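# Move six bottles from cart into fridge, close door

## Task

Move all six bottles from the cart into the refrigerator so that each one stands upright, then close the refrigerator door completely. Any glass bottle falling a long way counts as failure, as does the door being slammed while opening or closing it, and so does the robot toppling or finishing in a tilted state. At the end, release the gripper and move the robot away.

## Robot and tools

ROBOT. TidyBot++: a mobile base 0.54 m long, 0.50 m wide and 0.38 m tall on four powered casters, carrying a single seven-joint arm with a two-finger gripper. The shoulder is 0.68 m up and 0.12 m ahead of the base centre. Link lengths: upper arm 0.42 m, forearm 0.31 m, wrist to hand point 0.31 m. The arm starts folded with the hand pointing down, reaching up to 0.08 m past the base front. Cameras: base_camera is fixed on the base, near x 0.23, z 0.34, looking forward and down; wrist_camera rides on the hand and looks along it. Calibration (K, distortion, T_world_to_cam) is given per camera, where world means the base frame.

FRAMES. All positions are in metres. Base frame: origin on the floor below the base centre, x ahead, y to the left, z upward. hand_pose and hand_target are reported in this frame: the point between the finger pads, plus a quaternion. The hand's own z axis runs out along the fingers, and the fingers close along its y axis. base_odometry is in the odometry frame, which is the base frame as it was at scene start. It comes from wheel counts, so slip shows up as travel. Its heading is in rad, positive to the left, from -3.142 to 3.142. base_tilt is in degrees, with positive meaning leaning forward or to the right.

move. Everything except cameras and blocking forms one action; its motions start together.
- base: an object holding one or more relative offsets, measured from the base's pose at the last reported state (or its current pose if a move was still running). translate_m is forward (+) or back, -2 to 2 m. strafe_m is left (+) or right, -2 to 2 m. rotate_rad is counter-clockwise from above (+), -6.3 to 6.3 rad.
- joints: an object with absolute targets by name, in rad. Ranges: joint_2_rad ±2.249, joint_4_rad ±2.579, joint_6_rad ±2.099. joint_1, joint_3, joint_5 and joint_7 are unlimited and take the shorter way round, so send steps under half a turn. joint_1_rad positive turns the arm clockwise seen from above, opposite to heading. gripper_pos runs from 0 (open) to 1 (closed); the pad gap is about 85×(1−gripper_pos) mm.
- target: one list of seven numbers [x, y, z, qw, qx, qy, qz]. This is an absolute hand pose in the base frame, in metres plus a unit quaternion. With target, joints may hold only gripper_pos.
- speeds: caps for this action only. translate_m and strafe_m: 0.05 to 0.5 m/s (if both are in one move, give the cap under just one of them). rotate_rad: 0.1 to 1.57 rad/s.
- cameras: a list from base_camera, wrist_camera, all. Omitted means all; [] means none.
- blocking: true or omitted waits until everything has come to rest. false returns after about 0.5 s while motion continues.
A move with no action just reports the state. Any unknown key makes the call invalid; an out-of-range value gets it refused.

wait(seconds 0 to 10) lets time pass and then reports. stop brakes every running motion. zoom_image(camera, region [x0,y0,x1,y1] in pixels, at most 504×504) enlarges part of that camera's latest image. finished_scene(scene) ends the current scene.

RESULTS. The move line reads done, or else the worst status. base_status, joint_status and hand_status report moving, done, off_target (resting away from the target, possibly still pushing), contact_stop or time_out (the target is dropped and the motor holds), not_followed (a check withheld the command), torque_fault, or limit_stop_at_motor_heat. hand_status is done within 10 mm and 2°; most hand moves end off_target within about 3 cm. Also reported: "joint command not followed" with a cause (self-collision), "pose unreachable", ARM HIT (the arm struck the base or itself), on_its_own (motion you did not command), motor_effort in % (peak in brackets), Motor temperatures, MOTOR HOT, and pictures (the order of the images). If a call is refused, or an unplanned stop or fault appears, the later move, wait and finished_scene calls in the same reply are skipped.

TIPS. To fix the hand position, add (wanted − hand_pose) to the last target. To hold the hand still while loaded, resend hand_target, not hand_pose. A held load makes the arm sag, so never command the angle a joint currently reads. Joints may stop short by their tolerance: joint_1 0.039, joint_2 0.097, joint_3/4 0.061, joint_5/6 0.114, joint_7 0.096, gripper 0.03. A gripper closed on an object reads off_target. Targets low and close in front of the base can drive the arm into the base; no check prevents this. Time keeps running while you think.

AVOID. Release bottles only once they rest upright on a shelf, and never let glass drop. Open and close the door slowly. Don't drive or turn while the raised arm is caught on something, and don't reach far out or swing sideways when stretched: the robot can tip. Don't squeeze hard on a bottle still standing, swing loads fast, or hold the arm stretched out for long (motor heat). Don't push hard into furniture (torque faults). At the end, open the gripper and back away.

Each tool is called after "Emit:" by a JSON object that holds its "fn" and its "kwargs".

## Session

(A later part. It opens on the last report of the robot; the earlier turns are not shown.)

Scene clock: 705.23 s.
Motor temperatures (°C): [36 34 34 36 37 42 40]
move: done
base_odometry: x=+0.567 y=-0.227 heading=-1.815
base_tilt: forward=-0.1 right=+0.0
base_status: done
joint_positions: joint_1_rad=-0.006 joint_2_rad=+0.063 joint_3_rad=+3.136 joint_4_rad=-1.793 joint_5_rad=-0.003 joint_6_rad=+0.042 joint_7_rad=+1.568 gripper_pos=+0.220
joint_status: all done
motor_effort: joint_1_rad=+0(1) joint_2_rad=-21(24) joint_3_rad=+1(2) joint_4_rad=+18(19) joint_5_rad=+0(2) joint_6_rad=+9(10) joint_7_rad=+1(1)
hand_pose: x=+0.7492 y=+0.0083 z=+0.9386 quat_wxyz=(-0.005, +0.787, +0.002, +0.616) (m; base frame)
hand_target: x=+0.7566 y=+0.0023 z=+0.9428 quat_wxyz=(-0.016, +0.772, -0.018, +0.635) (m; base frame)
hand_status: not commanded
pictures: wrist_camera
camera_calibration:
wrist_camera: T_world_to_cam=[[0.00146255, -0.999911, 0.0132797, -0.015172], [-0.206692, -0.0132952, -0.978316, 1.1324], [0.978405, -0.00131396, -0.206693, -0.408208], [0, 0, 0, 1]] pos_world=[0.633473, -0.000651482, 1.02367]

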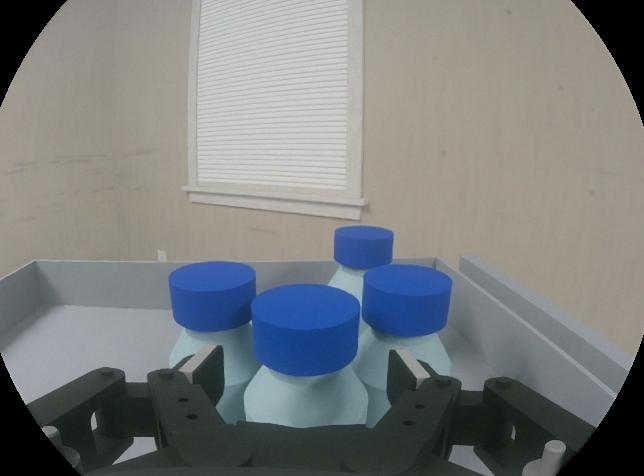

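Emit:
{"fn": "move", "kwargs": {"base": {"translate_m": 0.053, "strafe_m": 0.002}, "speeds": {"translate_m": 0.1}, "joints": {"joint_4_rad": -1.818}, "cameras": ["wrist_camera"]}}

Scene clock: 723.30 s.
Motor temperatures (°C): [36 34 34 36 37 42 40]
move: done
base_odometry: x=+0.556 y=-0.279 heading=-1.815
base_tilt: forward=-0.2 right=+0.0
base_status: done
joint_positions: joint_1_rad=-0.006 joint_2_rad=+0.066 joint_3_rad=+3.136 joint_4_rad=-1.800 joint_5_rad=-0.003 joint_6_rad=+0.043 joint_7_rad=+1.568 gripper_pos=+0.220
joint_status: all done
motor_effort: joint_1_rad=-1(1) joint_2_rad=-21(24) joint_3_rad=+1(2) joint_4_rad=+18(19) joint_5_rad=+0(1) joint_6_rad=+8(9) joint_7_rad=+1(1)
hand_pose: x=+0.7487 y=+0.0083 z=+0.9326 quat_wxyz=(-0.005, +0.790, +0.002, +0.613) (m; base frame)
hand_target: x=+0.7553 y=+0.0023 z=+0.9380 quat_wxyz=(-0.016, +0.774, -0.018, +0.632) (m; base frame)
hand_status: not commanded
pictures: wrist_camera
camera_calibration:
wrist_camera: T_world_to_cam=[[0.00155899, -0.99991, 0.0133568, -0.0152639], [-0.215862, -0.0133784, -0.976332, 1.13152], [0.976423, -0.00136114, -0.215863, -0.398864], [0, 0, 0, 1]] pos_world=[0.633737, -0.000667441, 1.01885]

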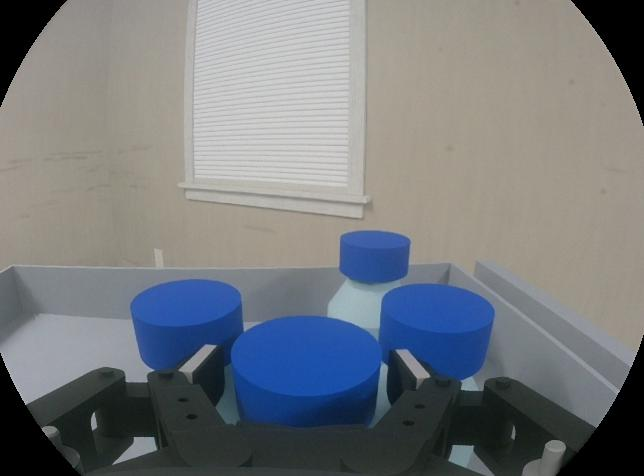

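Emit:
{"fn": "move", "kwargs": {"joints": {"gripper_pos": 0.6}, "cameras": ["wrist_camera"]}}

Scene clock: 729.10 s.
Motor temperatures (°C): [36 34 34 36 37 42 40]
move: off_target
base_odometry: x=+0.556 y=-0.279 heading=-1.815
base_tilt: forward=-0.1 right=+0.1
base_status: not commanded
joint_positions: joint_1_rad=-0.006 joint_2_rad=+0.066 joint_3_rad=+3.136 joint_4_rad=-1.800 joint_5_rad=-0.003 joint_6_rad=+0.044 joint_7_rad=+1.568 gripper_pos=+0.428
joint_status: gripper_pos off_target (ended at +0.428, target +0.600)
motor_effort: joint_1_rad=+0(2) joint_2_rad=-21(21) joint_3_rad=+1(1) joint_4_rad=+18(19) joint_5_rad=+1(1) joint_6_rad=+8(9) joint_7_rad=+1(2)
hand_pose: x=+0.7487 y=+0.0083 z=+0.9328 quat_wxyz=(-0.005, +0.790, +0.002, +0.613) (m; base frame)
hand_target: x=+0.7553 y=+0.0023 z=+0.9380 quat_wxyz=(-0.016, +0.774, -0.018, +0.632) (m; base frame)
hand_status: not commanded
pictures: wrist_camera
camera_calibration:
wrist_camera: T_world_to_cam=[[0.00154892, -0.99991, 0.0133515, -0.0152538], [-0.215265, -0.0133719, -0.976464, 1.13137], [0.976554, -0.00136165, -0.215267, -0.399524], [0, 0, 0, 1]] pos_world=[0.633726, -0.000667905, 1.01894]

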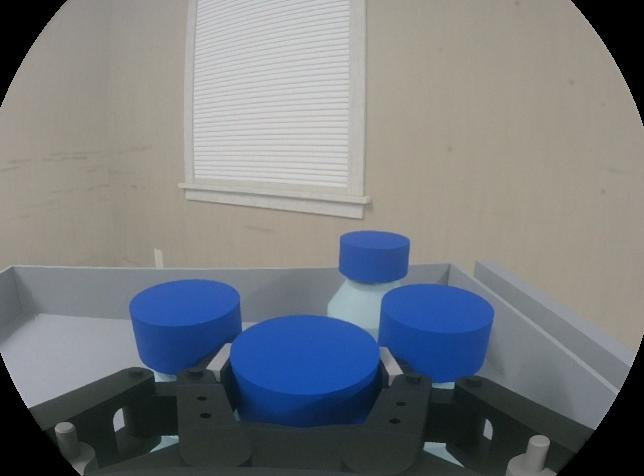

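Emit:
{"fn": "move", "kwargs": {"joints": {"joint_1_rad": 0, "joint_2_rad": -0.03, "joint_3_rad": 3.14, "joint_4_rad": -1.464, "joint_5_rad": 0, "joint_6_rad": -0.32, "joint_7_rad": 1.522, "gripper_pos": 0.6}, "cameras": ["wrist_camera"]}}

Scene clock: 741.40 s.
Motor temperatures (°C): [36 34 34 36 37 42 40]
move: off_target
base_odometry: x=+0.556 y=-0.279 heading=-1.815
base_tilt: forward=-0.2 right=+0.1
base_status: not commanded
joint_positions: joint_1_rad=-0.006 joint_2_rad=+0.008 joint_3_rad=+3.136 joint_4_rad=-1.521 joint_5_rad=-0.003 joint_6_rad=-0.238 joint_7_rad=+1.568 gripper_pos=+0.428
joint_status: gripper_pos off_target (ended at +0.428, target +0.600); the others done
motor_effort: joint_1_rad=-1(1) joint_2_rad=-24(27) joint_3_rad=+1(2) joint_4_rad=+22(25) joint_5_rad=+0(2) joint_6_rad=+11(15) joint_7_rad=+1(2)
hand_pose: x=+0.7418 y=+0.0085 z=+1.0547 quat_wxyz=(-0.005, +0.773, +0.003, +0.634) (m; base frame)
hand_target: x=+0.7239 y=+0.0023 z=+1.0886 quat_wxyz=(-0.016, +0.769, -0.018, +0.639) (m; base frame)
hand_status: not commanded
pictures: wrist_camera
camera_calibration:
wrist_camera: T_world_to_cam=[[0.00155758, -0.999914, 0.0130417, -0.0163185], [-0.161273, -0.0131221, -0.986823, 1.2198], [0.986909, -0.00056621, -0.161279, -0.431157], [0, 0, 0, 1]] pos_world=[0.622259, -0.000554774, 1.1344]

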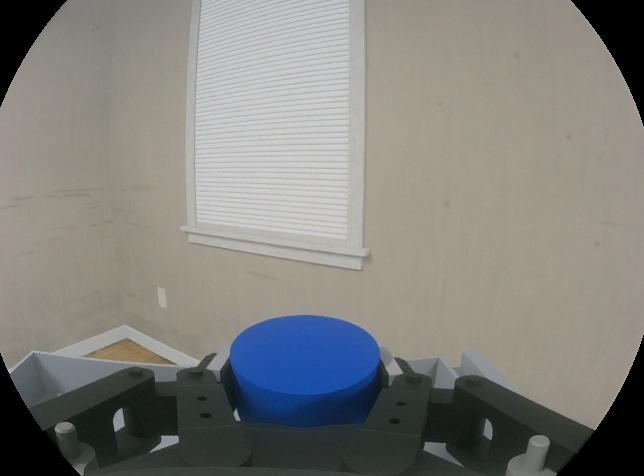

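Emit:
{"fn": "move", "kwargs": {"base": {"translate_m": -0.466, "strafe_m": -0.153, "rotate_rad": 2.596}, "joints": {"joint_2_rad": -0.03, "joint_4_rad": -1.17, "joint_6_rad": -0.62, "gripper_pos": 0.6}, "speeds": {"translate_m": 0.4, "rotate_rad": 0.85}}}

Scene clock: 759.87 s.
Motor temperatures (°C): [36 34 34 37 37 42 40]
move: off_target
base_odometry: x=+0.520 y=+0.210 heading=+0.781
base_tilt: forward=-0.2 right=+0.0
base_status: done
joint_positions: joint_1_rad=-0.003 joint_2_rad=+0.006 joint_3_rad=+3.139 joint_4_rad=-1.232 joint_5_rad=-0.003 joint_6_rad=-0.538 joint_7_rad=+1.568 gripper_pos=+0.428
joint_status: joint_4_rad off_target (ended at -1.232, target -1.170); gripper_pos off_target (ended at +0.428, target +0.600); the others done
motor_effort: joint_1_rad=+0(3) joint_2_rad=-23(29) joint_3_rad=+1(3) joint_4_rad=+22(24) joint_5_rad=+0(1) joint_6_rad=+11(13) joint_7_rad=+1(1)
hand_pose: x=+0.7233 y=+0.0055 z=+1.1418 quat_wxyz=(-0.004, +0.776, +0.001, +0.631) (m; base frame)
hand_target: x=+0.6977 y=+0.0023 z=+1.1751 quat_wxyz=(-0.016, +0.771, -0.018, +0.637) (m; base frame)
hand_status: not commanded
pictures: base_camera, wrist_camera
camera_calibration:
wrist_camera: T_world_to_cam=[[-0.00257504, -0.999908, 0.0132967, -0.017735], [-0.169988, -0.0126655, -0.985365, 1.30739], [0.985443, -0.00479763, -0.16994, -0.387878], [0, 0, 0, 1]] pos_world=[0.604426, -0.00303558, 1.22257]

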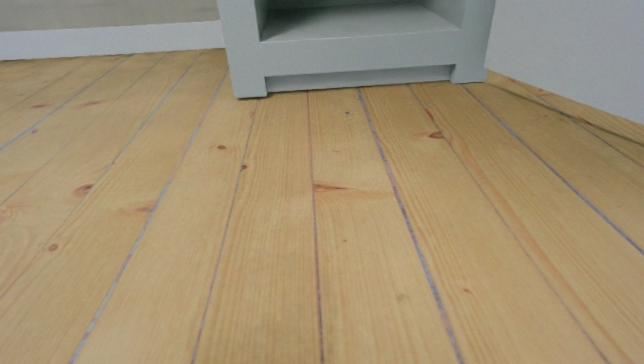

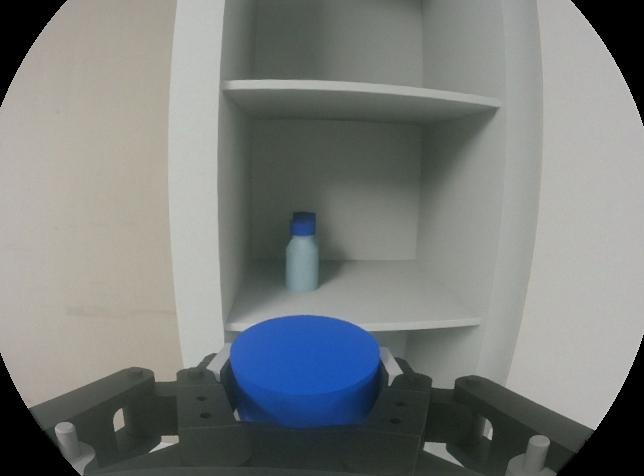

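Emit:
{"fn": "move", "kwargs": {"base": {"translate_m": 0.528, "strafe_m": 0.011}, "speeds": {"translate_m": 0.3}, "joints": {"joint_4_rad": -1.27, "joint_6_rad": -0.443, "gripper_pos": 0.6}}}

Scene clock: 773.70 s.
Motor temperatures (°C): [36 34 34 37 37 42 40]
move: off_target
base_odometry: x=+0.887 y=+0.590 heading=+0.782
base_tilt: forward=-0.2 right=+0.1
base_status: done
joint_positions: joint_1_rad=-0.003 joint_2_rad=-0.006 joint_3_rad=+3.139 joint_4_rad=-1.275 joint_5_rad=-0.003 joint_6_rad=-0.512 joint_7_rad=+1.568 gripper_pos=+0.428
joint_status: gripper_pos off_target (ended at +0.428, target +0.600); the others done
motor_effort: joint_1_rad=+0(1) joint_2_rad=-22(27) joint_3_rad=+1(2) joint_4_rad=+22(23) joint_5_rad=+0(1) joint_6_rad=+12(13) joint_7_rad=+1(1)
hand_pose: x=+0.7209 y=+0.0055 z=+1.1311 quat_wxyz=(-0.004, +0.777, +0.001, +0.629) (m; base frame)
hand_target: x=+0.7130 y=+0.0023 z=+1.1696 quat_wxyz=(-0.017, +0.745, -0.018, +0.666) (m; base frame)
hand_status: not commanded
pictures: base_camera, wrist_camera
camera_calibration:
wrist_camera: T_world_to_cam=[[-0.00257521, -0.999907, 0.0133555, -0.0176808], [-0.174828, -0.0126997, -0.984517, 1.29888], [0.984596, -0.00487025, -0.174779, -0.381228], [0, 0, 0, 1]] pos_world=[0.602389, -0.00304054, 1.21237]

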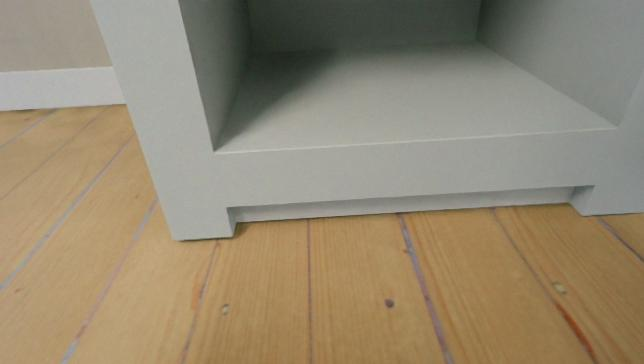

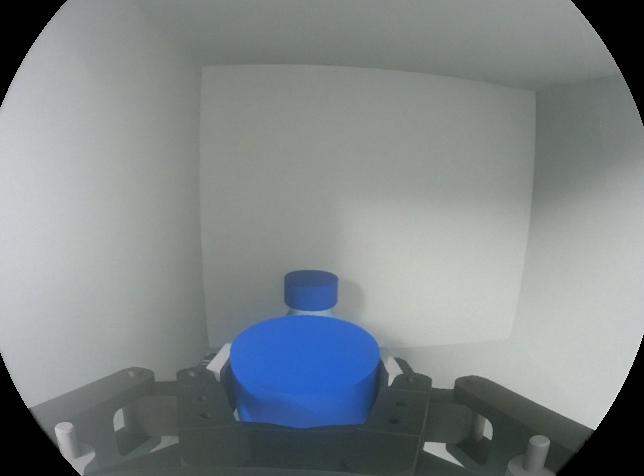

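Emit:
{"fn": "zoom_image", "kwargs": {"camera": "wrist_camera", "region": [260, 255, 360, 325]}}

Scaled by 5.040.

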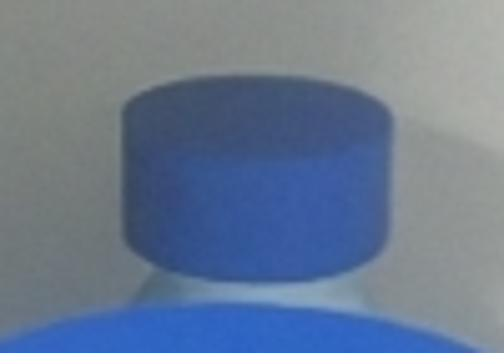

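Emit:
{"fn": "move", "kwargs": {"joints": {"joint_4_rad": -1.41, "joint_6_rad": -0.33, "gripper_pos": 0.6}, "cameras": []}}

Emit:
{"fn": "move", "kwargs": {"joints": {"joint_4_rad": -1.43, "joint_6_rad": -0.315, "gripper_pos": 0.6}, "cameras": []}}

Scene clock: 810.37 s.
Motor temperatures (°C): [36 34 34 37 37 42 40]
move: off_target
base_odometry: x=+0.887 y=+0.590 heading=+0.782
base_tilt: forward=-0.2 right=+0.1
base_status: not commanded
joint_positions: joint_1_rad=-0.003 joint_2_rad=-0.007 joint_3_rad=+3.139 joint_4_rad=-1.400 joint_5_rad=-0.003 joint_6_rad=-0.430 joint_7_rad=+1.568 gripper_pos=+0.428
joint_status: gripper_pos off_target (ended at +0.428, target +0.600); the others done
motor_effort: joint_1_rad=-1(1) joint_2_rad=-21(24) joint_3_rad=+0(1) joint_4_rad=+20(23) joint_5_rad=-1(1) joint_6_rad=+10(12) joint_7_rad=+1(2)
hand_pose: x=+0.7268 y=+0.0054 z=+1.0808 quat_wxyz=(-0.004, +0.790, +0.001, +0.613) (m; base frame)
hand_target: x=+0.7233 y=+0.0023 z=+1.1188 quat_wxyz=(-0.017, +0.754, -0.018, +0.656) (m; base frame)
hand_status: not commanded
pictures: none
No camera images: "cameras" was empty.

Scene clock: 810.93 s.
Motor temperatures (°C): [36 34 34 37 37 42 40]
move: off_target
base_odometry: x=+0.887 y=+0.590 heading=+0.782
base_tilt: forward=-0.1 right=+0.1
base_status: not commanded
joint_positions: joint_1_rad=-0.003 joint_2_rad=-0.009 joint_3_rad=+3.139 joint_4_rad=-1.413 joint_5_rad=-0.003 joint_6_rad=-0.407 joint_7_rad=+1.568 gripper_pos=+0.428
joint_status: gripper_pos off_target (ended at +0.428, target +0.600); the others done
motor_effort: joint_1_rad=-1(1) joint_2_rad=-20(21) joint_3_rad=+1(1) joint_4_rad=+20(21) joint_5_rad=+0(1) joint_6_rad=+10(10) joint_7_rad=+0(1)
hand_pose: x=+0.7276 y=+0.0054 z=+1.0808 quat_wxyz=(-0.004, +0.787, +0.001, +0.617) (m; base frame)
hand_target: x=+0.7242 y=+0.0023 z=+1.1111 quat_wxyz=(-0.016, +0.756, -0.018, +0.654) (m; base frame)
hand_status: not commanded
pictures: none
No camera images: "cameras" was empty.

Emit:
{"fn": "move", "kwargs": {"joints": {"gripper_pos": 0.0}, "cameras": ["wrist_camera"]}}

Emit:
{"fn": "move", "kwargs": {"base": {"translate_m": -0.42}, "speeds": {"translate_m": 0.4}, "cameras": ["wrist_camera"]}}

Emit:
{"fn": "move", "kwargs": {"base": {"translate_m": -0.339, "strafe_m": -0.22, "rotate_rad": -2.562}, "speeds": {"translate_m": 0.45, "rotate_rad": 1.0}, "joints": {"joint_2_rad": -0.35, "joint_4_rad": -1.75, "joint_6_rad": -0.35}, "cameras": []}}

Emit:
{"fn": "move", "kwargs": {"joints": {"joint_1_rad": 0, "joint_2_rad": 0.08, "joint_3_rad": 3.14, "joint_4_rad": -1.798, "joint_5_rad": 0, "joint_6_rad": 0.126, "joint_7_rad": 1.522, "gripper_pos": 0.05}, "cameras": ["wrist_camera"]}}

Scene clock: 841.60 s.
Motor temperatures (°C): [36 35 34 36 37 42 40]
move: done
base_odometry: x=+0.887 y=+0.590 heading=+0.782
base_tilt: forward=-0.2 right=+0.1
base_status: not commanded
joint_positions: joint_1_rad=-0.003 joint_2_rad=-0.009 joint_3_rad=+3.139 joint_4_rad=-1.413 joint_5_rad=-0.003 joint_6_rad=-0.399 joint_7_rad=+1.568 gripper_pos=+0.000
joint_status: all done
motor_effort: joint_1_rad=-1(1) joint_2_rad=-19(20) joint_3_rad=+1(1) joint_4_rad=+19(20) joint_5_rad=+0(1) joint_6_rad=+8(11) joint_7_rad=+0(1)
hand_pose: x=+0.7282 y=+0.0054 z=+1.0831 quat_wxyz=(-0.004, +0.784, +0.001, +0.620) (m; base frame)
hand_target: x=+0.7242 y=+0.0023 z=+1.1111 quat_wxyz=(-0.016, +0.756, -0.018, +0.654) (m; base frame)
hand_status: not commanded
pictures: wrist_camera
camera_calibration:
wrist_camera: T_world_to_cam=[[-0.00256967, -0.999906, 0.0134862, -0.0172031], [-0.196512, -0.0127184, -0.980419, 1.26425], [0.980498, -0.00516955, -0.19646, -0.37033], [0, 0, 0, 1]] pos_world=[0.611503, -0.00303673, 1.16697]

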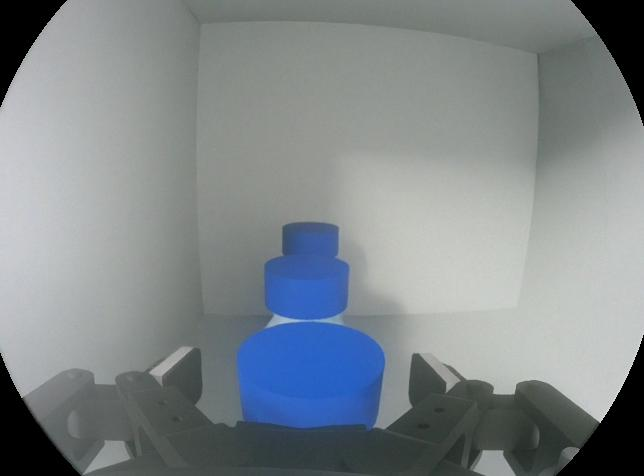

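Scene clock: 843.67 s.
Motor temperatures (°C): [36 35 34 36 37 42 40]
move: done
base_odometry: x=+0.589 y=+0.294 heading=+0.782
base_tilt: forward=-0.1 right=+0.0
base_status: done
joint_positions: joint_1_rad=-0.002 joint_2_rad=-0.027 joint_3_rad=+3.139 joint_4_rad=-1.413 joint_5_rad=-0.003 joint_6_rad=-0.397 joint_7_rad=+1.568 gripper_pos=+0.000
joint_status: not commanded
motor_effort: joint_1_rad=+0(4) joint_2_rad=-19(25) joint_3_rad=+1(3) joint_4_rad=+19(20) joint_5_rad=-1(1) joint_6_rad=+8(9) joint_7_rad=+1(2)
hand_pose: x=+0.7210 y=+0.0047 z=+1.0944 quat_wxyz=(-0.004, +0.778, +0.000, +0.628) (m; base frame)
hand_target: x=+0.7242 y=+0.0023 z=+1.1111 quat_wxyz=(-0.016, +0.756, -0.018, +0.654) (m; base frame)
hand_status: not commanded
pictures: wrist_camera
camera_calibration:
wrist_camera: T_world_to_cam=[[-0.00395638, -0.999903, 0.0133546, -0.0169302], [-0.177143, -0.0124427, -0.984106, 1.264], [0.984177, -0.00625917, -0.177076, -0.384952], [0, 0, 0, 1]] pos_world=[0.602703, -0.00361045, 1.17597]

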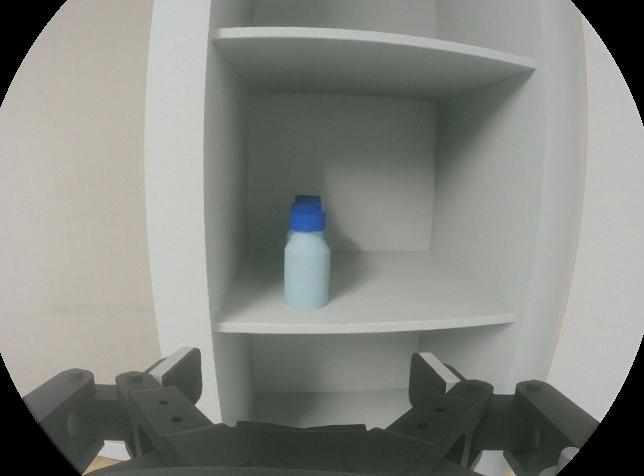

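Scene clock: 847.23 s.
Motor temperatures (°C): [36 34 34 36 37 42 40]
move: done
base_odometry: x=+0.503 y=-0.101 heading=-1.780
base_tilt: forward=-0.2 right=+0.1
base_status: done
joint_positions: joint_1_rad=-0.005 joint_2_rad=-0.340 joint_3_rad=+3.138 joint_4_rad=-1.727 joint_5_rad=-0.003 joint_6_rad=-0.397 joint_7_rad=+1.568 gripper_pos=+0.000
joint_status: all done
motor_effort: joint_1_rad=+0(3) joint_2_rad=-8(23) joint_3_rad=+1(5) joint_4_rad=+19(20) joint_5_rad=+0(1) joint_6_rad=+8(9) joint_7_rad=+1(1)
hand_pose: x=+0.5921 y=+0.0061 z=+1.0698 quat_wxyz=(-0.004, +0.778, +0.002, +0.628) (m; base frame)
hand_target: x=+0.5908 y=+0.0023 z=+1.0750 quat_wxyz=(-0.016, +0.767, -0.018, +0.641) (m; base frame)
hand_status: not commanded
pictures: none
No camera images: "cameras" was empty.

Scene clock: 849.13 s.
Motor temperatures (°C): [36 34 34 36 37 42 40]
move: done
base_odometry: x=+0.503 y=-0.101 heading=-1.780
base_tilt: forward=-0.1 right=+0.0
base_status: not commanded
joint_positions: joint_1_rad=-0.005 joint_2_rad=+0.061 joint_3_rad=+3.138 joint_4_rad=-1.781 joint_5_rad=-0.003 joint_6_rad=+0.038 joint_7_rad=+1.568 gripper_pos=+0.050
joint_status: all done
motor_effort: joint_1_rad=+0(2) joint_2_rad=-21(23) joint_3_rad=+1(2) joint_4_rad=+19(20) joint_5_rad=-1(1) joint_6_rad=+8(10) joint_7_rad=+0(2)
hand_pose: x=+0.7503 y=+0.0067 z=+0.9459 quat_wxyz=(-0.004, +0.784, +0.001, +0.620) (m; base frame)
hand_target: x=+0.7584 y=+0.0023 z=+0.9501 quat_wxyz=(-0.016, +0.768, -0.018, +0.640) (m; base frame)
hand_status: not commanded
pictures: wrist_camera
camera_calibration:
wrist_camera: T_world_to_cam=[[-0.00126937, -0.999911, 0.0133035, -0.0148467], [-0.197181, -0.0127921, -0.980284, 1.1345], [0.980366, -0.00386755, -0.197147, -0.418243], [0, 0, 0, 1]] pos_world=[0.633714, -0.00195037, 1.02987]

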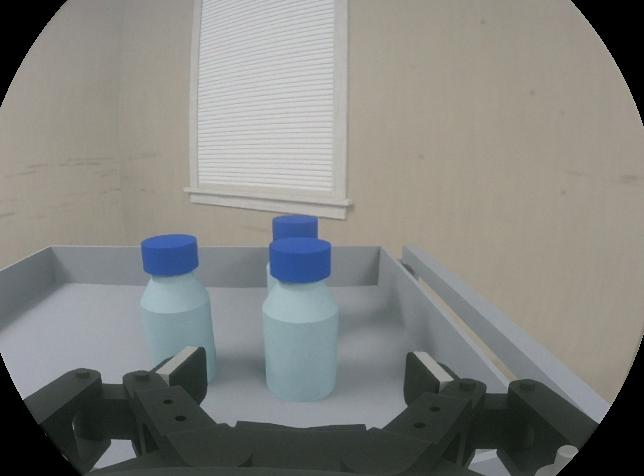

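Emit:
{"fn": "zoom_image", "kwargs": {"camera": "wrist_camera", "region": [240, 200, 360, 300]}}

Scaled by 4.200.

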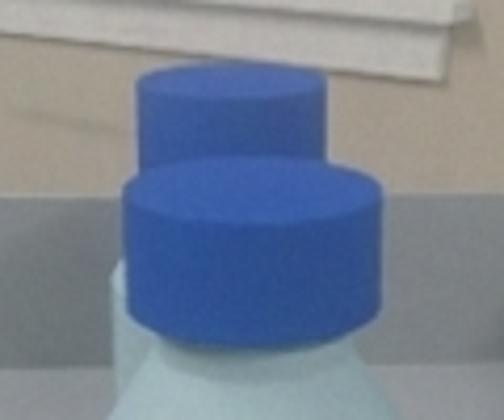

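Emit:
{"fn": "move", "kwargs": {"base": {"translate_m": 0.204, "strafe_m": 0.0145}, "speeds": {"translate_m": 0.2}, "joints": {"joint_4_rad": -1.818, "gripper_pos": 0.08}, "cameras": ["wrist_camera"]}}

Scene clock: 862.70 s.
Motor temperatures (°C): [36 34 34 36 37 42 40]
move: done
base_odometry: x=+0.475 y=-0.304 heading=-1.781
base_tilt: forward=-0.1 right=+0.0
base_status: done
joint_positions: joint_1_rad=-0.005 joint_2_rad=+0.062 joint_3_rad=+3.138 joint_4_rad=-1.802 joint_5_rad=-0.003 joint_6_rad=+0.043 joint_7_rad=+1.568 gripper_pos=+0.080
joint_status: all done
motor_effort: joint_1_rad=+0(1) joint_2_rad=-21(24) joint_3_rad=+1(2) joint_4_rad=+18(20) joint_5_rad=+0(1) joint_6_rad=+9(10) joint_7_rad=+1(1)
hand_pose: x=+0.7477 y=+0.0066 z=+0.9337 quat_wxyz=(-0.004, +0.790, +0.001, +0.613) (m; base frame)
hand_target: x=+0.7553 y=+0.0023 z=+0.9380 quat_wxyz=(-0.016, +0.774, -0.018, +0.632) (m; base frame)
hand_status: not commanded
pictures: wrist_camera
camera_calibration:
wrist_camera: T_world_to_cam=[[-0.00104424, -0.999909, 0.0134723, -0.0150392], [-0.214344, -0.0129354, -0.976673, 1.13146], [0.976758, -0.00390758, -0.21431, -0.399348], [0, 0, 0, 1]] pos_world=[0.632572, -0.00196247, 1.01969]

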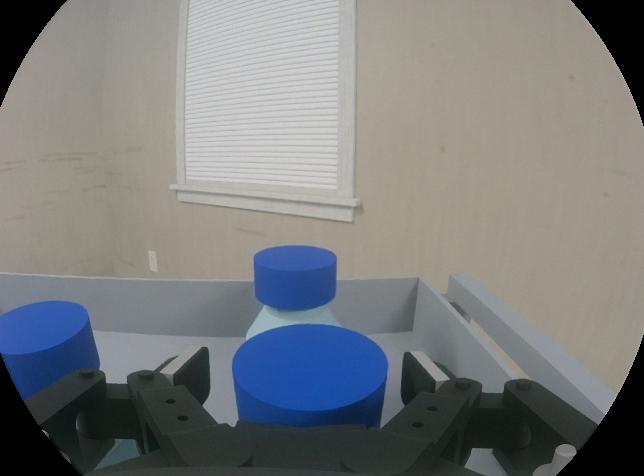

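Emit:
{"fn": "move", "kwargs": {"joints": {"gripper_pos": 0.6}, "cameras": ["wrist_camera"]}}

Emit:
{"fn": "move", "kwargs": {"joints": {"joint_1_rad": 0, "joint_2_rad": -0.02, "joint_3_rad": 3.14, "joint_4_rad": -1.454, "joint_5_rad": 0, "joint_6_rad": -0.32, "joint_7_rad": 1.522, "gripper_pos": 0.6}, "cameras": ["wrist_camera"]}}

Scene clock: 870.07 s.
Motor temperatures (°C): [36 34 34 36 37 42 40]
move: off_target
base_odometry: x=+0.475 y=-0.304 heading=-1.781
base_tilt: forward=-0.2 right=+0.0
base_status: not commanded
joint_positions: joint_1_rad=-0.005 joint_2_rad=+0.062 joint_3_rad=+3.138 joint_4_rad=-1.802 joint_5_rad=-0.003 joint_6_rad=+0.044 joint_7_rad=+1.568 gripper_pos=+0.423
joint_status: gripper_pos off_target (ended at +0.423, target +0.600)
motor_effort: joint_1_rad=+0(2) joint_2_rad=-21(21) joint_3_rad=+1(1) joint_4_rad=+19(19) joint_5_rad=+0(1) joint_6_rad=+7(10) joint_7_rad=+1(1)
hand_pose: x=+0.7477 y=+0.0066 z=+0.9339 quat_wxyz=(-0.004, +0.790, +0.001, +0.614) (m; base frame)
hand_target: x=+0.7553 y=+0.0023 z=+0.9380 quat_wxyz=(-0.016, +0.774, -0.018, +0.632) (m; base frame)
hand_status: not commanded
pictures: wrist_camera
camera_calibration:
wrist_camera: T_world_to_cam=[[-0.00111702, -0.999909, 0.0134647, -0.0150182], [-0.21351, -0.0129158, -0.976856, 1.13126], [0.97694, -0.00396602, -0.213476, -0.400272], [0, 0, 0, 1]] pos_world=[0.632559, -0.00199322, 1.01983]

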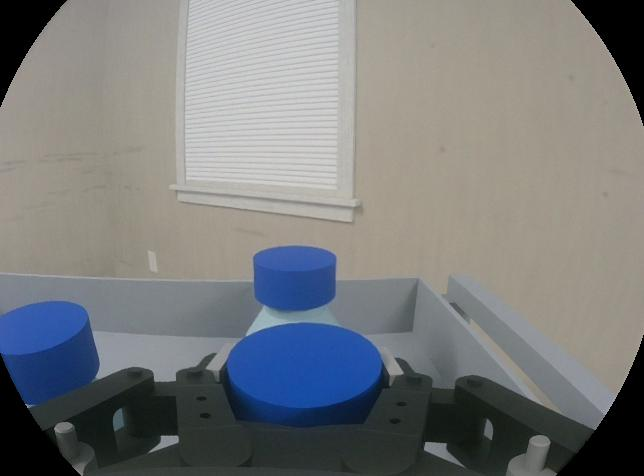

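Scene clock: 871.87 s.
Motor temperatures (°C): [36 34 34 36 37 42 40]
move: off_target
base_odometry: x=+0.475 y=-0.304 heading=-1.781
base_tilt: forward=-0.2 right=+0.1
base_status: not commanded
joint_positions: joint_1_rad=-0.005 joint_2_rad=+0.025 joint_3_rad=+3.138 joint_4_rad=-1.519 joint_5_rad=-0.003 joint_6_rad=-0.241 joint_7_rad=+1.568 gripper_pos=+0.423
joint_status: joint_4_rad off_target (ended at -1.519, target -1.454); gripper_pos off_target (ended at +0.423, target +0.600); the others done
motor_effort: joint_1_rad=+0(1) joint_2_rad=-25(28) joint_3_rad=+1(2) joint_4_rad=+23(25) joint_5_rad=-1(1) joint_6_rad=+12(15) joint_7_rad=+1(2)
hand_pose: x=+0.7481 y=+0.0069 z=+1.0446 quat_wxyz=(-0.005, +0.779, +0.001, +0.627) (m; base frame)
hand_target: x=+0.7281 y=+0.0023 z=+1.0886 quat_wxyz=(-0.016, +0.769, -0.018, +0.639) (m; base frame)
hand_status: not commanded
pictures: wrist_camera
camera_calibration:
wrist_camera: T_world_to_cam=[[-0.00084798, -0.999913, 0.0131625, -0.0161319], [-0.178694, -0.0127992, -0.983821, 1.22069], [0.983904, -0.00318633, -0.178668, -0.418529], [0, 0, 0, 1]] pos_world=[0.629909, -0.00184025, 1.12638]

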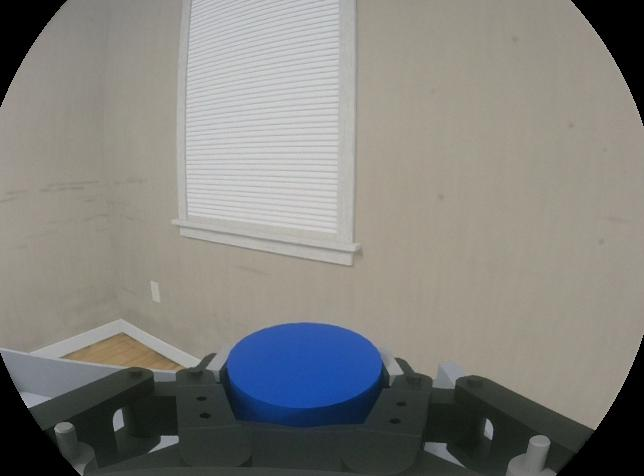

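Emit:
{"fn": "move", "kwargs": {"base": {"translate_m": -0.351, "strafe_m": -0.037, "rotate_rad": 2.566}, "joints": {"joint_1_rad": 0.118, "joint_2_rad": -0.03, "joint_4_rad": -1.14, "joint_6_rad": -0.65, "gripper_pos": 0.6}, "speeds": {"translate_m": 0.4, "rotate_rad": 0.85}}}

Scene clock: 887.67 s.
Motor temperatures (°C): [36 35 34 37 37 42 40]
move: off_target
base_odometry: x=+0.512 y=+0.047 heading=+0.785
base_tilt: forward=-0.2 right=+0.0
base_status: done
joint_positions: joint_1_rad=+0.109 joint_2_rad=+0.011 joint_3_rad=+3.137 joint_4_rad=-1.209 joint_5_rad=-0.003 joint_6_rad=-0.571 joint_7_rad=+1.568 gripper_pos=+0.423
joint_status: joint_4_rad off_target (ended at -1.209, target -1.140); gripper_pos off_target (ended at +0.423, target +0.600); the others done
motor_effort: joint_1_rad=+0(4) joint_2_rad=-24(30) joint_3_rad=+1(4) joint_4_rad=+22(25) joint_5_rad=-1(2) joint_6_rad=+12(14) joint_7_rad=+0(1)
hand_pose: x=+0.7197 y=-0.0609 z=+1.1421 quat_wxyz=(+0.030, +0.780, -0.042, +0.624) (m; base frame)
hand_target: x=+0.6899 y=-0.0654 z=+1.1836 quat_wxyz=(+0.022, +0.768, -0.064, +0.637) (m; base frame)
hand_status: not commanded
pictures: base_camera, wrist_camera
camera_calibration:
wrist_camera: T_world_to_cam=[[-0.112095, -0.993607, 0.0134213, -0.00502548], [-0.185762, 0.00768484, -0.982565, 1.31562], [0.97618, -0.112634, -0.185436, -0.366769], [0, 0, 0, 1]] pos_world=[0.601861, -0.0564142, 1.22473]

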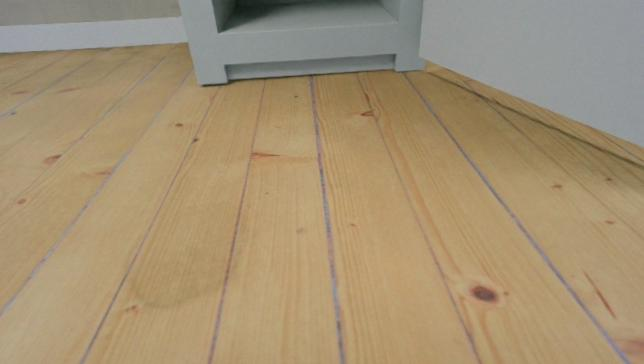

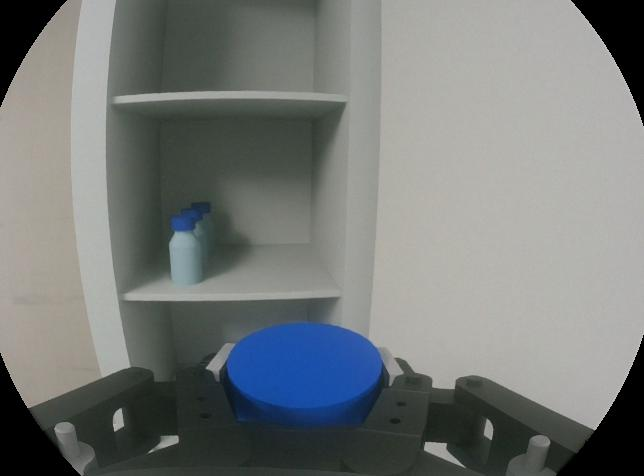

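Emit:
{"fn": "zoom_image", "kwargs": {"camera": "base_camera", "region": [180, 50, 260, 95]}}

Emit:
{"fn": "zoom_image", "kwargs": {"camera": "base_camera", "region": [370, 35, 450, 80]}}

Scaled by 6.300.

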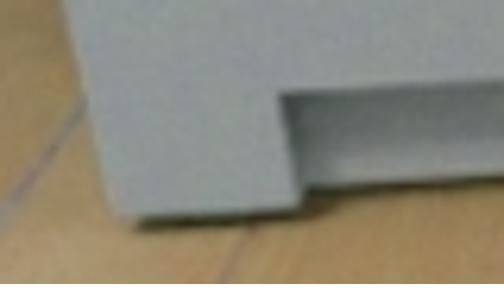

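Scaled by 6.300.

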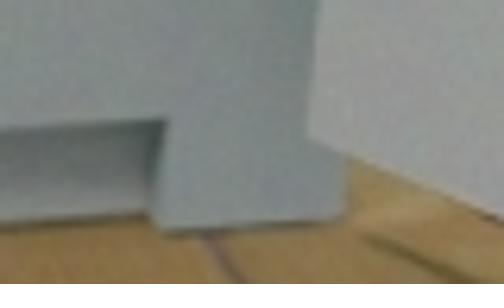

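Emit:
{"fn": "move", "kwargs": {"base": {"translate_m": 0.875, "strafe_m": -0.007, "rotate_rad": 0.016}, "speeds": {"translate_m": 0.3}, "joints": {"joint_4_rad": -1.27, "joint_6_rad": -0.443, "gripper_pos": 0.6}}}

Scene clock: 927.67 s.
Motor temperatures (°C): [36 35 34 37 37 42 40]
move: off_target
base_odometry: x=+1.136 y=+0.661 heading=+0.802
base_tilt: forward=-0.1 right=+0.1
base_status: done
joint_positions: joint_1_rad=+0.112 joint_2_rad=-0.003 joint_3_rad=+3.137 joint_4_rad=-1.281 joint_5_rad=-0.003 joint_6_rad=-0.532 joint_7_rad=+1.568 gripper_pos=+0.423
joint_status: gripper_pos off_target (ended at +0.423, target +0.600); the others done
motor_effort: joint_1_rad=+0(3) joint_2_rad=-23(28) joint_3_rad=+1(4) joint_4_rad=+22(24) joint_5_rad=+0(2) joint_6_rad=+12(14) joint_7_rad=+1(1)
hand_pose: x=+0.7180 y=-0.0629 z=+1.1194 quat_wxyz=(+0.031, +0.785, -0.044, +0.617) (m; base frame)
hand_target: x=+0.7091 y=-0.0676 z=+1.1697 quat_wxyz=(+0.023, +0.743, -0.061, +0.666) (m; base frame)
hand_status: not commanded
pictures: base_camera, wrist_camera
camera_calibration:
wrist_camera: T_world_to_cam=[[-0.115565, -0.993207, 0.0136122, -0.00461884], [-0.203665, 0.0102802, -0.978987, 1.30195], [0.972196, -0.115909, -0.203469, -0.346749], [0, 0, 0, 1]] pos_world=[0.601736, -0.0581631, 1.20411]

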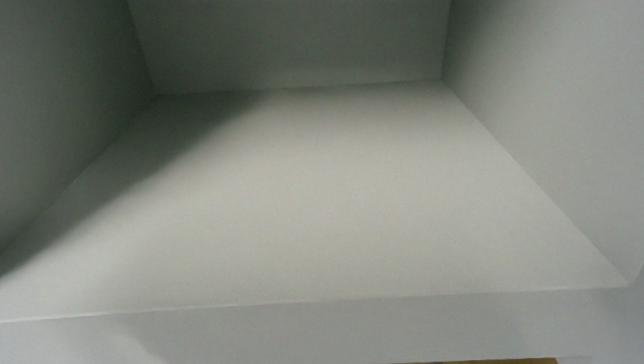

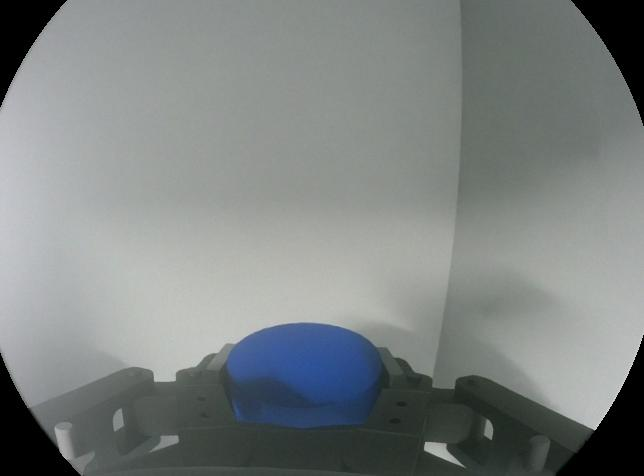

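Emit:
{"fn": "move", "kwargs": {"joints": {"joint_4_rad": -1.40, "joint_6_rad": -0.335, "gripper_pos": 0.6}, "cameras": ["wrist_camera"]}}

Emit:
{"fn": "move", "kwargs": {"joints": {"joint_4_rad": -1.43, "joint_6_rad": -0.315, "gripper_pos": 0.6}, "cameras": ["wrist_camera"]}}

Scene clock: 959.83 s.
Motor temperatures (°C): [36 35 34 37 37 42 40]
move: off_target
base_odometry: x=+1.136 y=+0.661 heading=+0.802
base_tilt: forward=-0.2 right=+0.0
base_status: not commanded
joint_positions: joint_1_rad=+0.112 joint_2_rad=-0.003 joint_3_rad=+3.137 joint_4_rad=-1.394 joint_5_rad=-0.003 joint_6_rad=-0.441 joint_7_rad=+1.568 gripper_pos=+0.423
joint_status: gripper_pos off_target (ended at +0.423, target +0.600); the others done
motor_effort: joint_1_rad=-1(1) joint_2_rad=-21(25) joint_3_rad=+1(1) joint_4_rad=+21(24) joint_5_rad=+0(1) joint_6_rad=+12(13) joint_7_rad=+1(1)
hand_pose: x=+0.7242 y=-0.0636 z=+1.0786 quat_wxyz=(+0.031, +0.792, -0.044, +0.608) (m; base frame)
hand_target: x=+0.7190 y=-0.0688 z=+1.1234 quat_wxyz=(+0.022, +0.750, -0.062, +0.658) (m; base frame)
hand_status: not commanded
pictures: wrist_camera
camera_calibration:
wrist_camera: T_world_to_cam=[[-0.115502, -0.993212, 0.013738, -0.00425784], [-0.224641, 0.0126466, -0.97436, 1.27365], [0.967572, -0.115627, -0.224577, -0.335062], [0, 0, 0, 1]] pos_world=[0.609818, -0.0590785, 1.1658]

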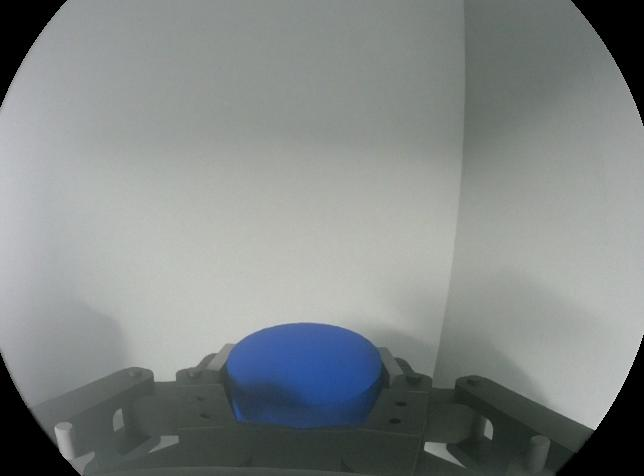

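Scene clock: 960.47 s.
Motor temperatures (°C): [36 35 34 37 37 42 40]
move: off_target
base_odometry: x=+1.136 y=+0.661 heading=+0.802
base_tilt: forward=-0.2 right=+0.0
base_status: not commanded
joint_positions: joint_1_rad=+0.112 joint_2_rad=-0.007 joint_3_rad=+3.137 joint_4_rad=-1.414 joint_5_rad=-0.003 joint_6_rad=-0.408 joint_7_rad=+1.568 gripper_pos=+0.423
joint_status: gripper_pos off_target (ended at +0.423, target +0.600); the others done
motor_effort: joint_1_rad=-1(1) joint_2_rad=-20(22) joint_3_rad=+1(1) joint_4_rad=+20(21) joint_5_rad=+1(1) joint_6_rad=+9(11) joint_7_rad=+1(2)
hand_pose: x=+0.7250 y=-0.0637 z=+1.0785 quat_wxyz=(+0.031, +0.787, -0.044, +0.615) (m; base frame)
hand_target: x=+0.7203 y=-0.0689 z=+1.1111 quat_wxyz=(+0.022, +0.754, -0.062, +0.654) (m; base frame)
hand_status: not commanded
pictures: wrist_camera
camera_calibration:
wrist_camera: T_world_to_cam=[[-0.115814, -0.993178, 0.0136008, -0.00389285], [-0.208496, 0.0109202, -0.977962, 1.26578], [0.971142, -0.116097, -0.208339, -0.355919], [0, 0, 0, 1]] pos_world=[0.609107, -0.0590099, 1.16379]

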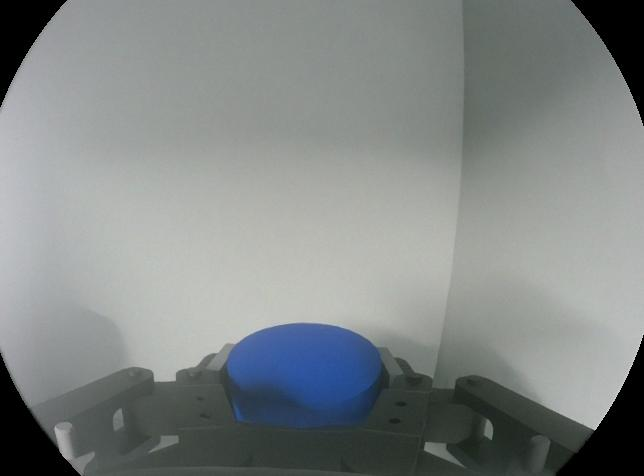

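Emit:
{"fn": "move", "kwargs": {"joints": {"gripper_pos": 0.0}, "cameras": ["wrist_camera"]}}

Emit:
{"fn": "move", "kwargs": {"base": {"translate_m": -0.62}, "speeds": {"translate_m": 0.4}, "joints": {"joint_4_rad": -1.43, "joint_6_rad": -0.33}, "cameras": ["wrist_camera"]}}

Scene clock: 968.03 s.
Motor temperatures (°C): [36 35 34 37 37 42 40]
move: done
base_odometry: x=+1.136 y=+0.661 heading=+0.802
base_tilt: forward=-0.1 right=+0.1
base_status: not commanded
joint_positions: joint_1_rad=+0.112 joint_2_rad=-0.007 joint_3_rad=+3.137 joint_4_rad=-1.414 joint_5_rad=-0.003 joint_6_rad=-0.398 joint_7_rad=+1.568 gripper_pos=+0.000
joint_status: all done
motor_effort: joint_1_rad=-1(1) joint_2_rad=-19(21) joint_3_rad=+1(1) joint_4_rad=+19(21) joint_5_rad=+0(1) joint_6_rad=+8(10) joint_7_rad=+0(2)
hand_pose: x=+0.7256 y=-0.0638 z=+1.0813 quat_wxyz=(+0.031, +0.784, -0.044, +0.619) (m; base frame)
hand_target: x=+0.7203 y=-0.0689 z=+1.1111 quat_wxyz=(+0.022, +0.754, -0.062, +0.654) (m; base frame)
hand_status: not commanded
pictures: wrist_camera
camera_calibration:
wrist_camera: T_world_to_cam=[[-0.115965, -0.993161, 0.0135158, -0.00372937], [-0.199307, 0.0099367, -0.979887, 1.26403], [0.973051, -0.116327, -0.199096, -0.367389], [0, 0, 0, 1]] pos_world=[0.608986, -0.0590013, 1.16551]

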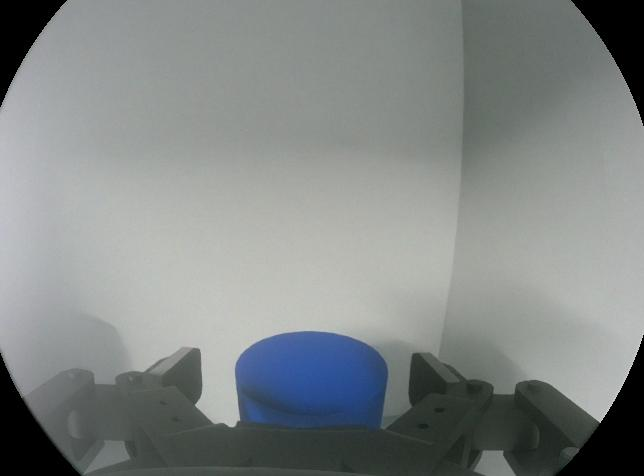

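Scene clock: 970.60 s.
Motor temperatures (°C): [36 35 34 37 37 42 40]
move: done
base_odometry: x=+0.705 y=+0.215 heading=+0.802
base_tilt: forward=-0.2 right=+0.1
base_status: done
joint_positions: joint_1_rad=+0.113 joint_2_rad=-0.026 joint_3_rad=+3.137 joint_4_rad=-1.414 joint_5_rad=-0.003 joint_6_rad=-0.398 joint_7_rad=+1.568 gripper_pos=+0.000
joint_status: all done
motor_effort: joint_1_rad=+0(2) joint_2_rad=-19(25) joint_3_rad=+1(4) joint_4_rad=+19(20) joint_5_rad=+0(1) joint_6_rad=+9(9) joint_7_rad=+1(1)
hand_pose: x=+0.7179 y=-0.0632 z=+1.0929 quat_wxyz=(+0.032, +0.778, -0.044, +0.626) (m; base frame)
hand_target: x=+0.7196 y=-0.0688 z=+1.1065 quat_wxyz=(+0.022, +0.758, -0.063, +0.648) (m; base frame)
hand_status: not commanded
pictures: wrist_camera
camera_calibration:
wrist_camera: T_world_to_cam=[[-0.116691, -0.993077, 0.0134391, -0.00358991], [-0.180492, 0.00789849, -0.983545, 1.26425], [0.97663, -0.117196, -0.180164, -0.380751], [0, 0, 0, 1]] pos_world=[0.599621, -0.0581734, 1.1749]

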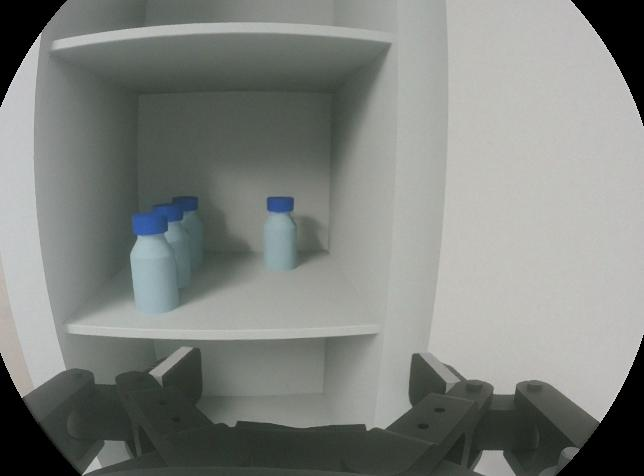

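Emit:
{"fn": "move", "kwargs": {"base": {"translate_m": -0.307, "strafe_m": -0.196, "rotate_rad": -2.582}, "speeds": {"translate_m": 0.45, "rotate_rad": 1.0}, "joints": {"joint_1_rad": 0, "joint_2_rad": -0.35, "joint_4_rad": -1.75, "joint_6_rad": -0.35}, "cameras": []}}

Emit:
{"fn": "move", "kwargs": {"joints": {"joint_1_rad": 0, "joint_2_rad": 0.08, "joint_3_rad": 3.14, "joint_4_rad": -1.798, "joint_5_rad": 0, "joint_6_rad": 0.126, "joint_7_rad": 1.522, "gripper_pos": 0.05}, "cameras": ["wrist_camera"]}}

Scene clock: 988.30 s.
Motor temperatures (°C): [36 35 34 37 37 42 40]
move: done
base_odometry: x=+0.632 y=-0.142 heading=-1.780
base_tilt: forward=-0.2 right=+0.1
base_status: done
joint_positions: joint_1_rad=+0.013 joint_2_rad=-0.341 joint_3_rad=+3.137 joint_4_rad=-1.727 joint_5_rad=-0.003 joint_6_rad=-0.398 joint_7_rad=+1.568 gripper_pos=+0.000
joint_status: all done
motor_effort: joint_1_rad=-1(3) joint_2_rad=-9(22) joint_3_rad=+2(4) joint_4_rad=+19(20) joint_5_rad=+0(2) joint_6_rad=+9(10) joint_7_rad=+1(2)
hand_pose: x=+0.5915 y=-0.0019 z=+1.0699 quat_wxyz=(+0.001, +0.779, -0.005, +0.628) (m; base frame)
hand_target: x=+0.5908 y=+0.0023 z=+1.0750 quat_wxyz=(-0.016, +0.767, -0.018, +0.641) (m; base frame)
hand_status: not commanded
pictures: none
No camera images: "cameras" was empty.

Scene clock: 990.20 s.
Motor temperatures (°C): [36 35 34 37 37 42 40]
move: done
base_odometry: x=+0.632 y=-0.142 heading=-1.780
base_tilt: forward=-0.2 right=+0.1
base_status: not commanded
joint_positions: joint_1_rad=+0.013 joint_2_rad=+0.061 joint_3_rad=+3.137 joint_4_rad=-1.781 joint_5_rad=-0.003 joint_6_rad=+0.038 joint_7_rad=+1.568 gripper_pos=+0.050
joint_status: all done
motor_effort: joint_1_rad=-1(1) joint_2_rad=-21(23) joint_3_rad=+1(2) joint_4_rad=+19(20) joint_5_rad=+0(1) joint_6_rad=+9(10) joint_7_rad=+1(2)
hand_pose: x=+0.7503 y=-0.0042 z=+0.9459 quat_wxyz=(+0.001, +0.784, -0.006, +0.620) (m; base frame)
hand_target: x=+0.7584 y=+0.0023 z=+0.9501 quat_wxyz=(-0.016, +0.768, -0.018, +0.640) (m; base frame)
hand_status: not commanded
pictures: wrist_camera
camera_calibration:
wrist_camera: T_world_to_cam=[[-0.0184322, -0.999742, 0.0132388, -0.0127601], [-0.197313, -0.00934339, -0.980296, 1.13452], [0.980167, -0.0206812, -0.19709, -0.418258], [0, 0, 0, 1]] pos_world=[0.633584, -0.0108066, 1.0299]

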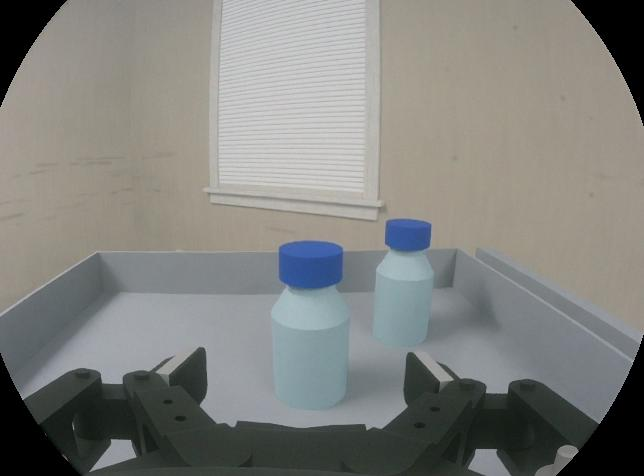

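Emit:
{"fn": "zoom_image", "kwargs": {"camera": "wrist_camera", "region": [250, 220, 370, 310]}}

Scaled by 4.200.

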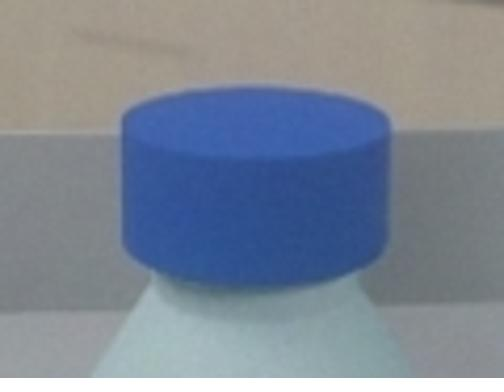

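Emit:
{"fn": "move", "kwargs": {"base": {"translate_m": 0.193, "strafe_m": 0.0055}, "speeds": {"translate_m": 0.2}, "joints": {"joint_1_rad": 0, "joint_2_rad": 0.08, "joint_3_rad": 3.14, "joint_4_rad": -1.818, "joint_5_rad": 0, "joint_6_rad": 0.126, "joint_7_rad": 1.522, "gripper_pos": 0.08}, "cameras": ["wrist_camera"]}}

Scene clock: 1000.33 s.
Motor temperatures (°C): [36 35 34 37 37 42 40]
move: done
base_odometry: x=+0.597 y=-0.332 heading=-1.781
base_tilt: forward=-0.2 right=+0.0
base_status: done
joint_positions: joint_1_rad=+0.013 joint_2_rad=+0.062 joint_3_rad=+3.137 joint_4_rad=-1.802 joint_5_rad=-0.003 joint_6_rad=+0.043 joint_7_rad=+1.568 gripper_pos=+0.080
joint_status: all done
motor_effort: joint_1_rad=+0(1) joint_2_rad=-21(24) joint_3_rad=+1(2) joint_4_rad=+18(20) joint_5_rad=-1(1) joint_6_rad=+8(9) joint_7_rad=+0(1)
hand_pose: x=+0.7477 y=-0.0039 z=+0.9336 quat_wxyz=(+0.001, +0.790, -0.005, +0.613) (m; base frame)
hand_target: x=+0.7553 y=+0.0023 z=+0.9380 quat_wxyz=(-0.016, +0.774, -0.018, +0.632) (m; base frame)
hand_status: not commanded
pictures: wrist_camera
camera_calibration:
wrist_camera: T_world_to_cam=[[-0.0177365, -0.999753, 0.0134062, -0.0130075], [-0.214527, -0.00929079, -0.976674, 1.13146], [0.976557, -0.0201988, -0.214309, -0.399325], [0, 0, 0, 1]] pos_world=[0.632462, -0.0105579, 1.01967]

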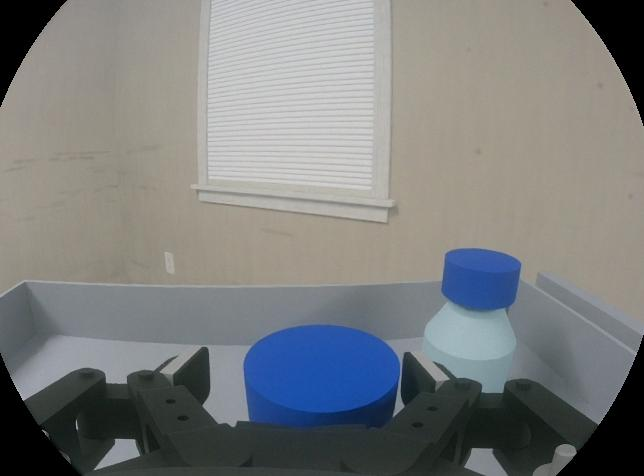

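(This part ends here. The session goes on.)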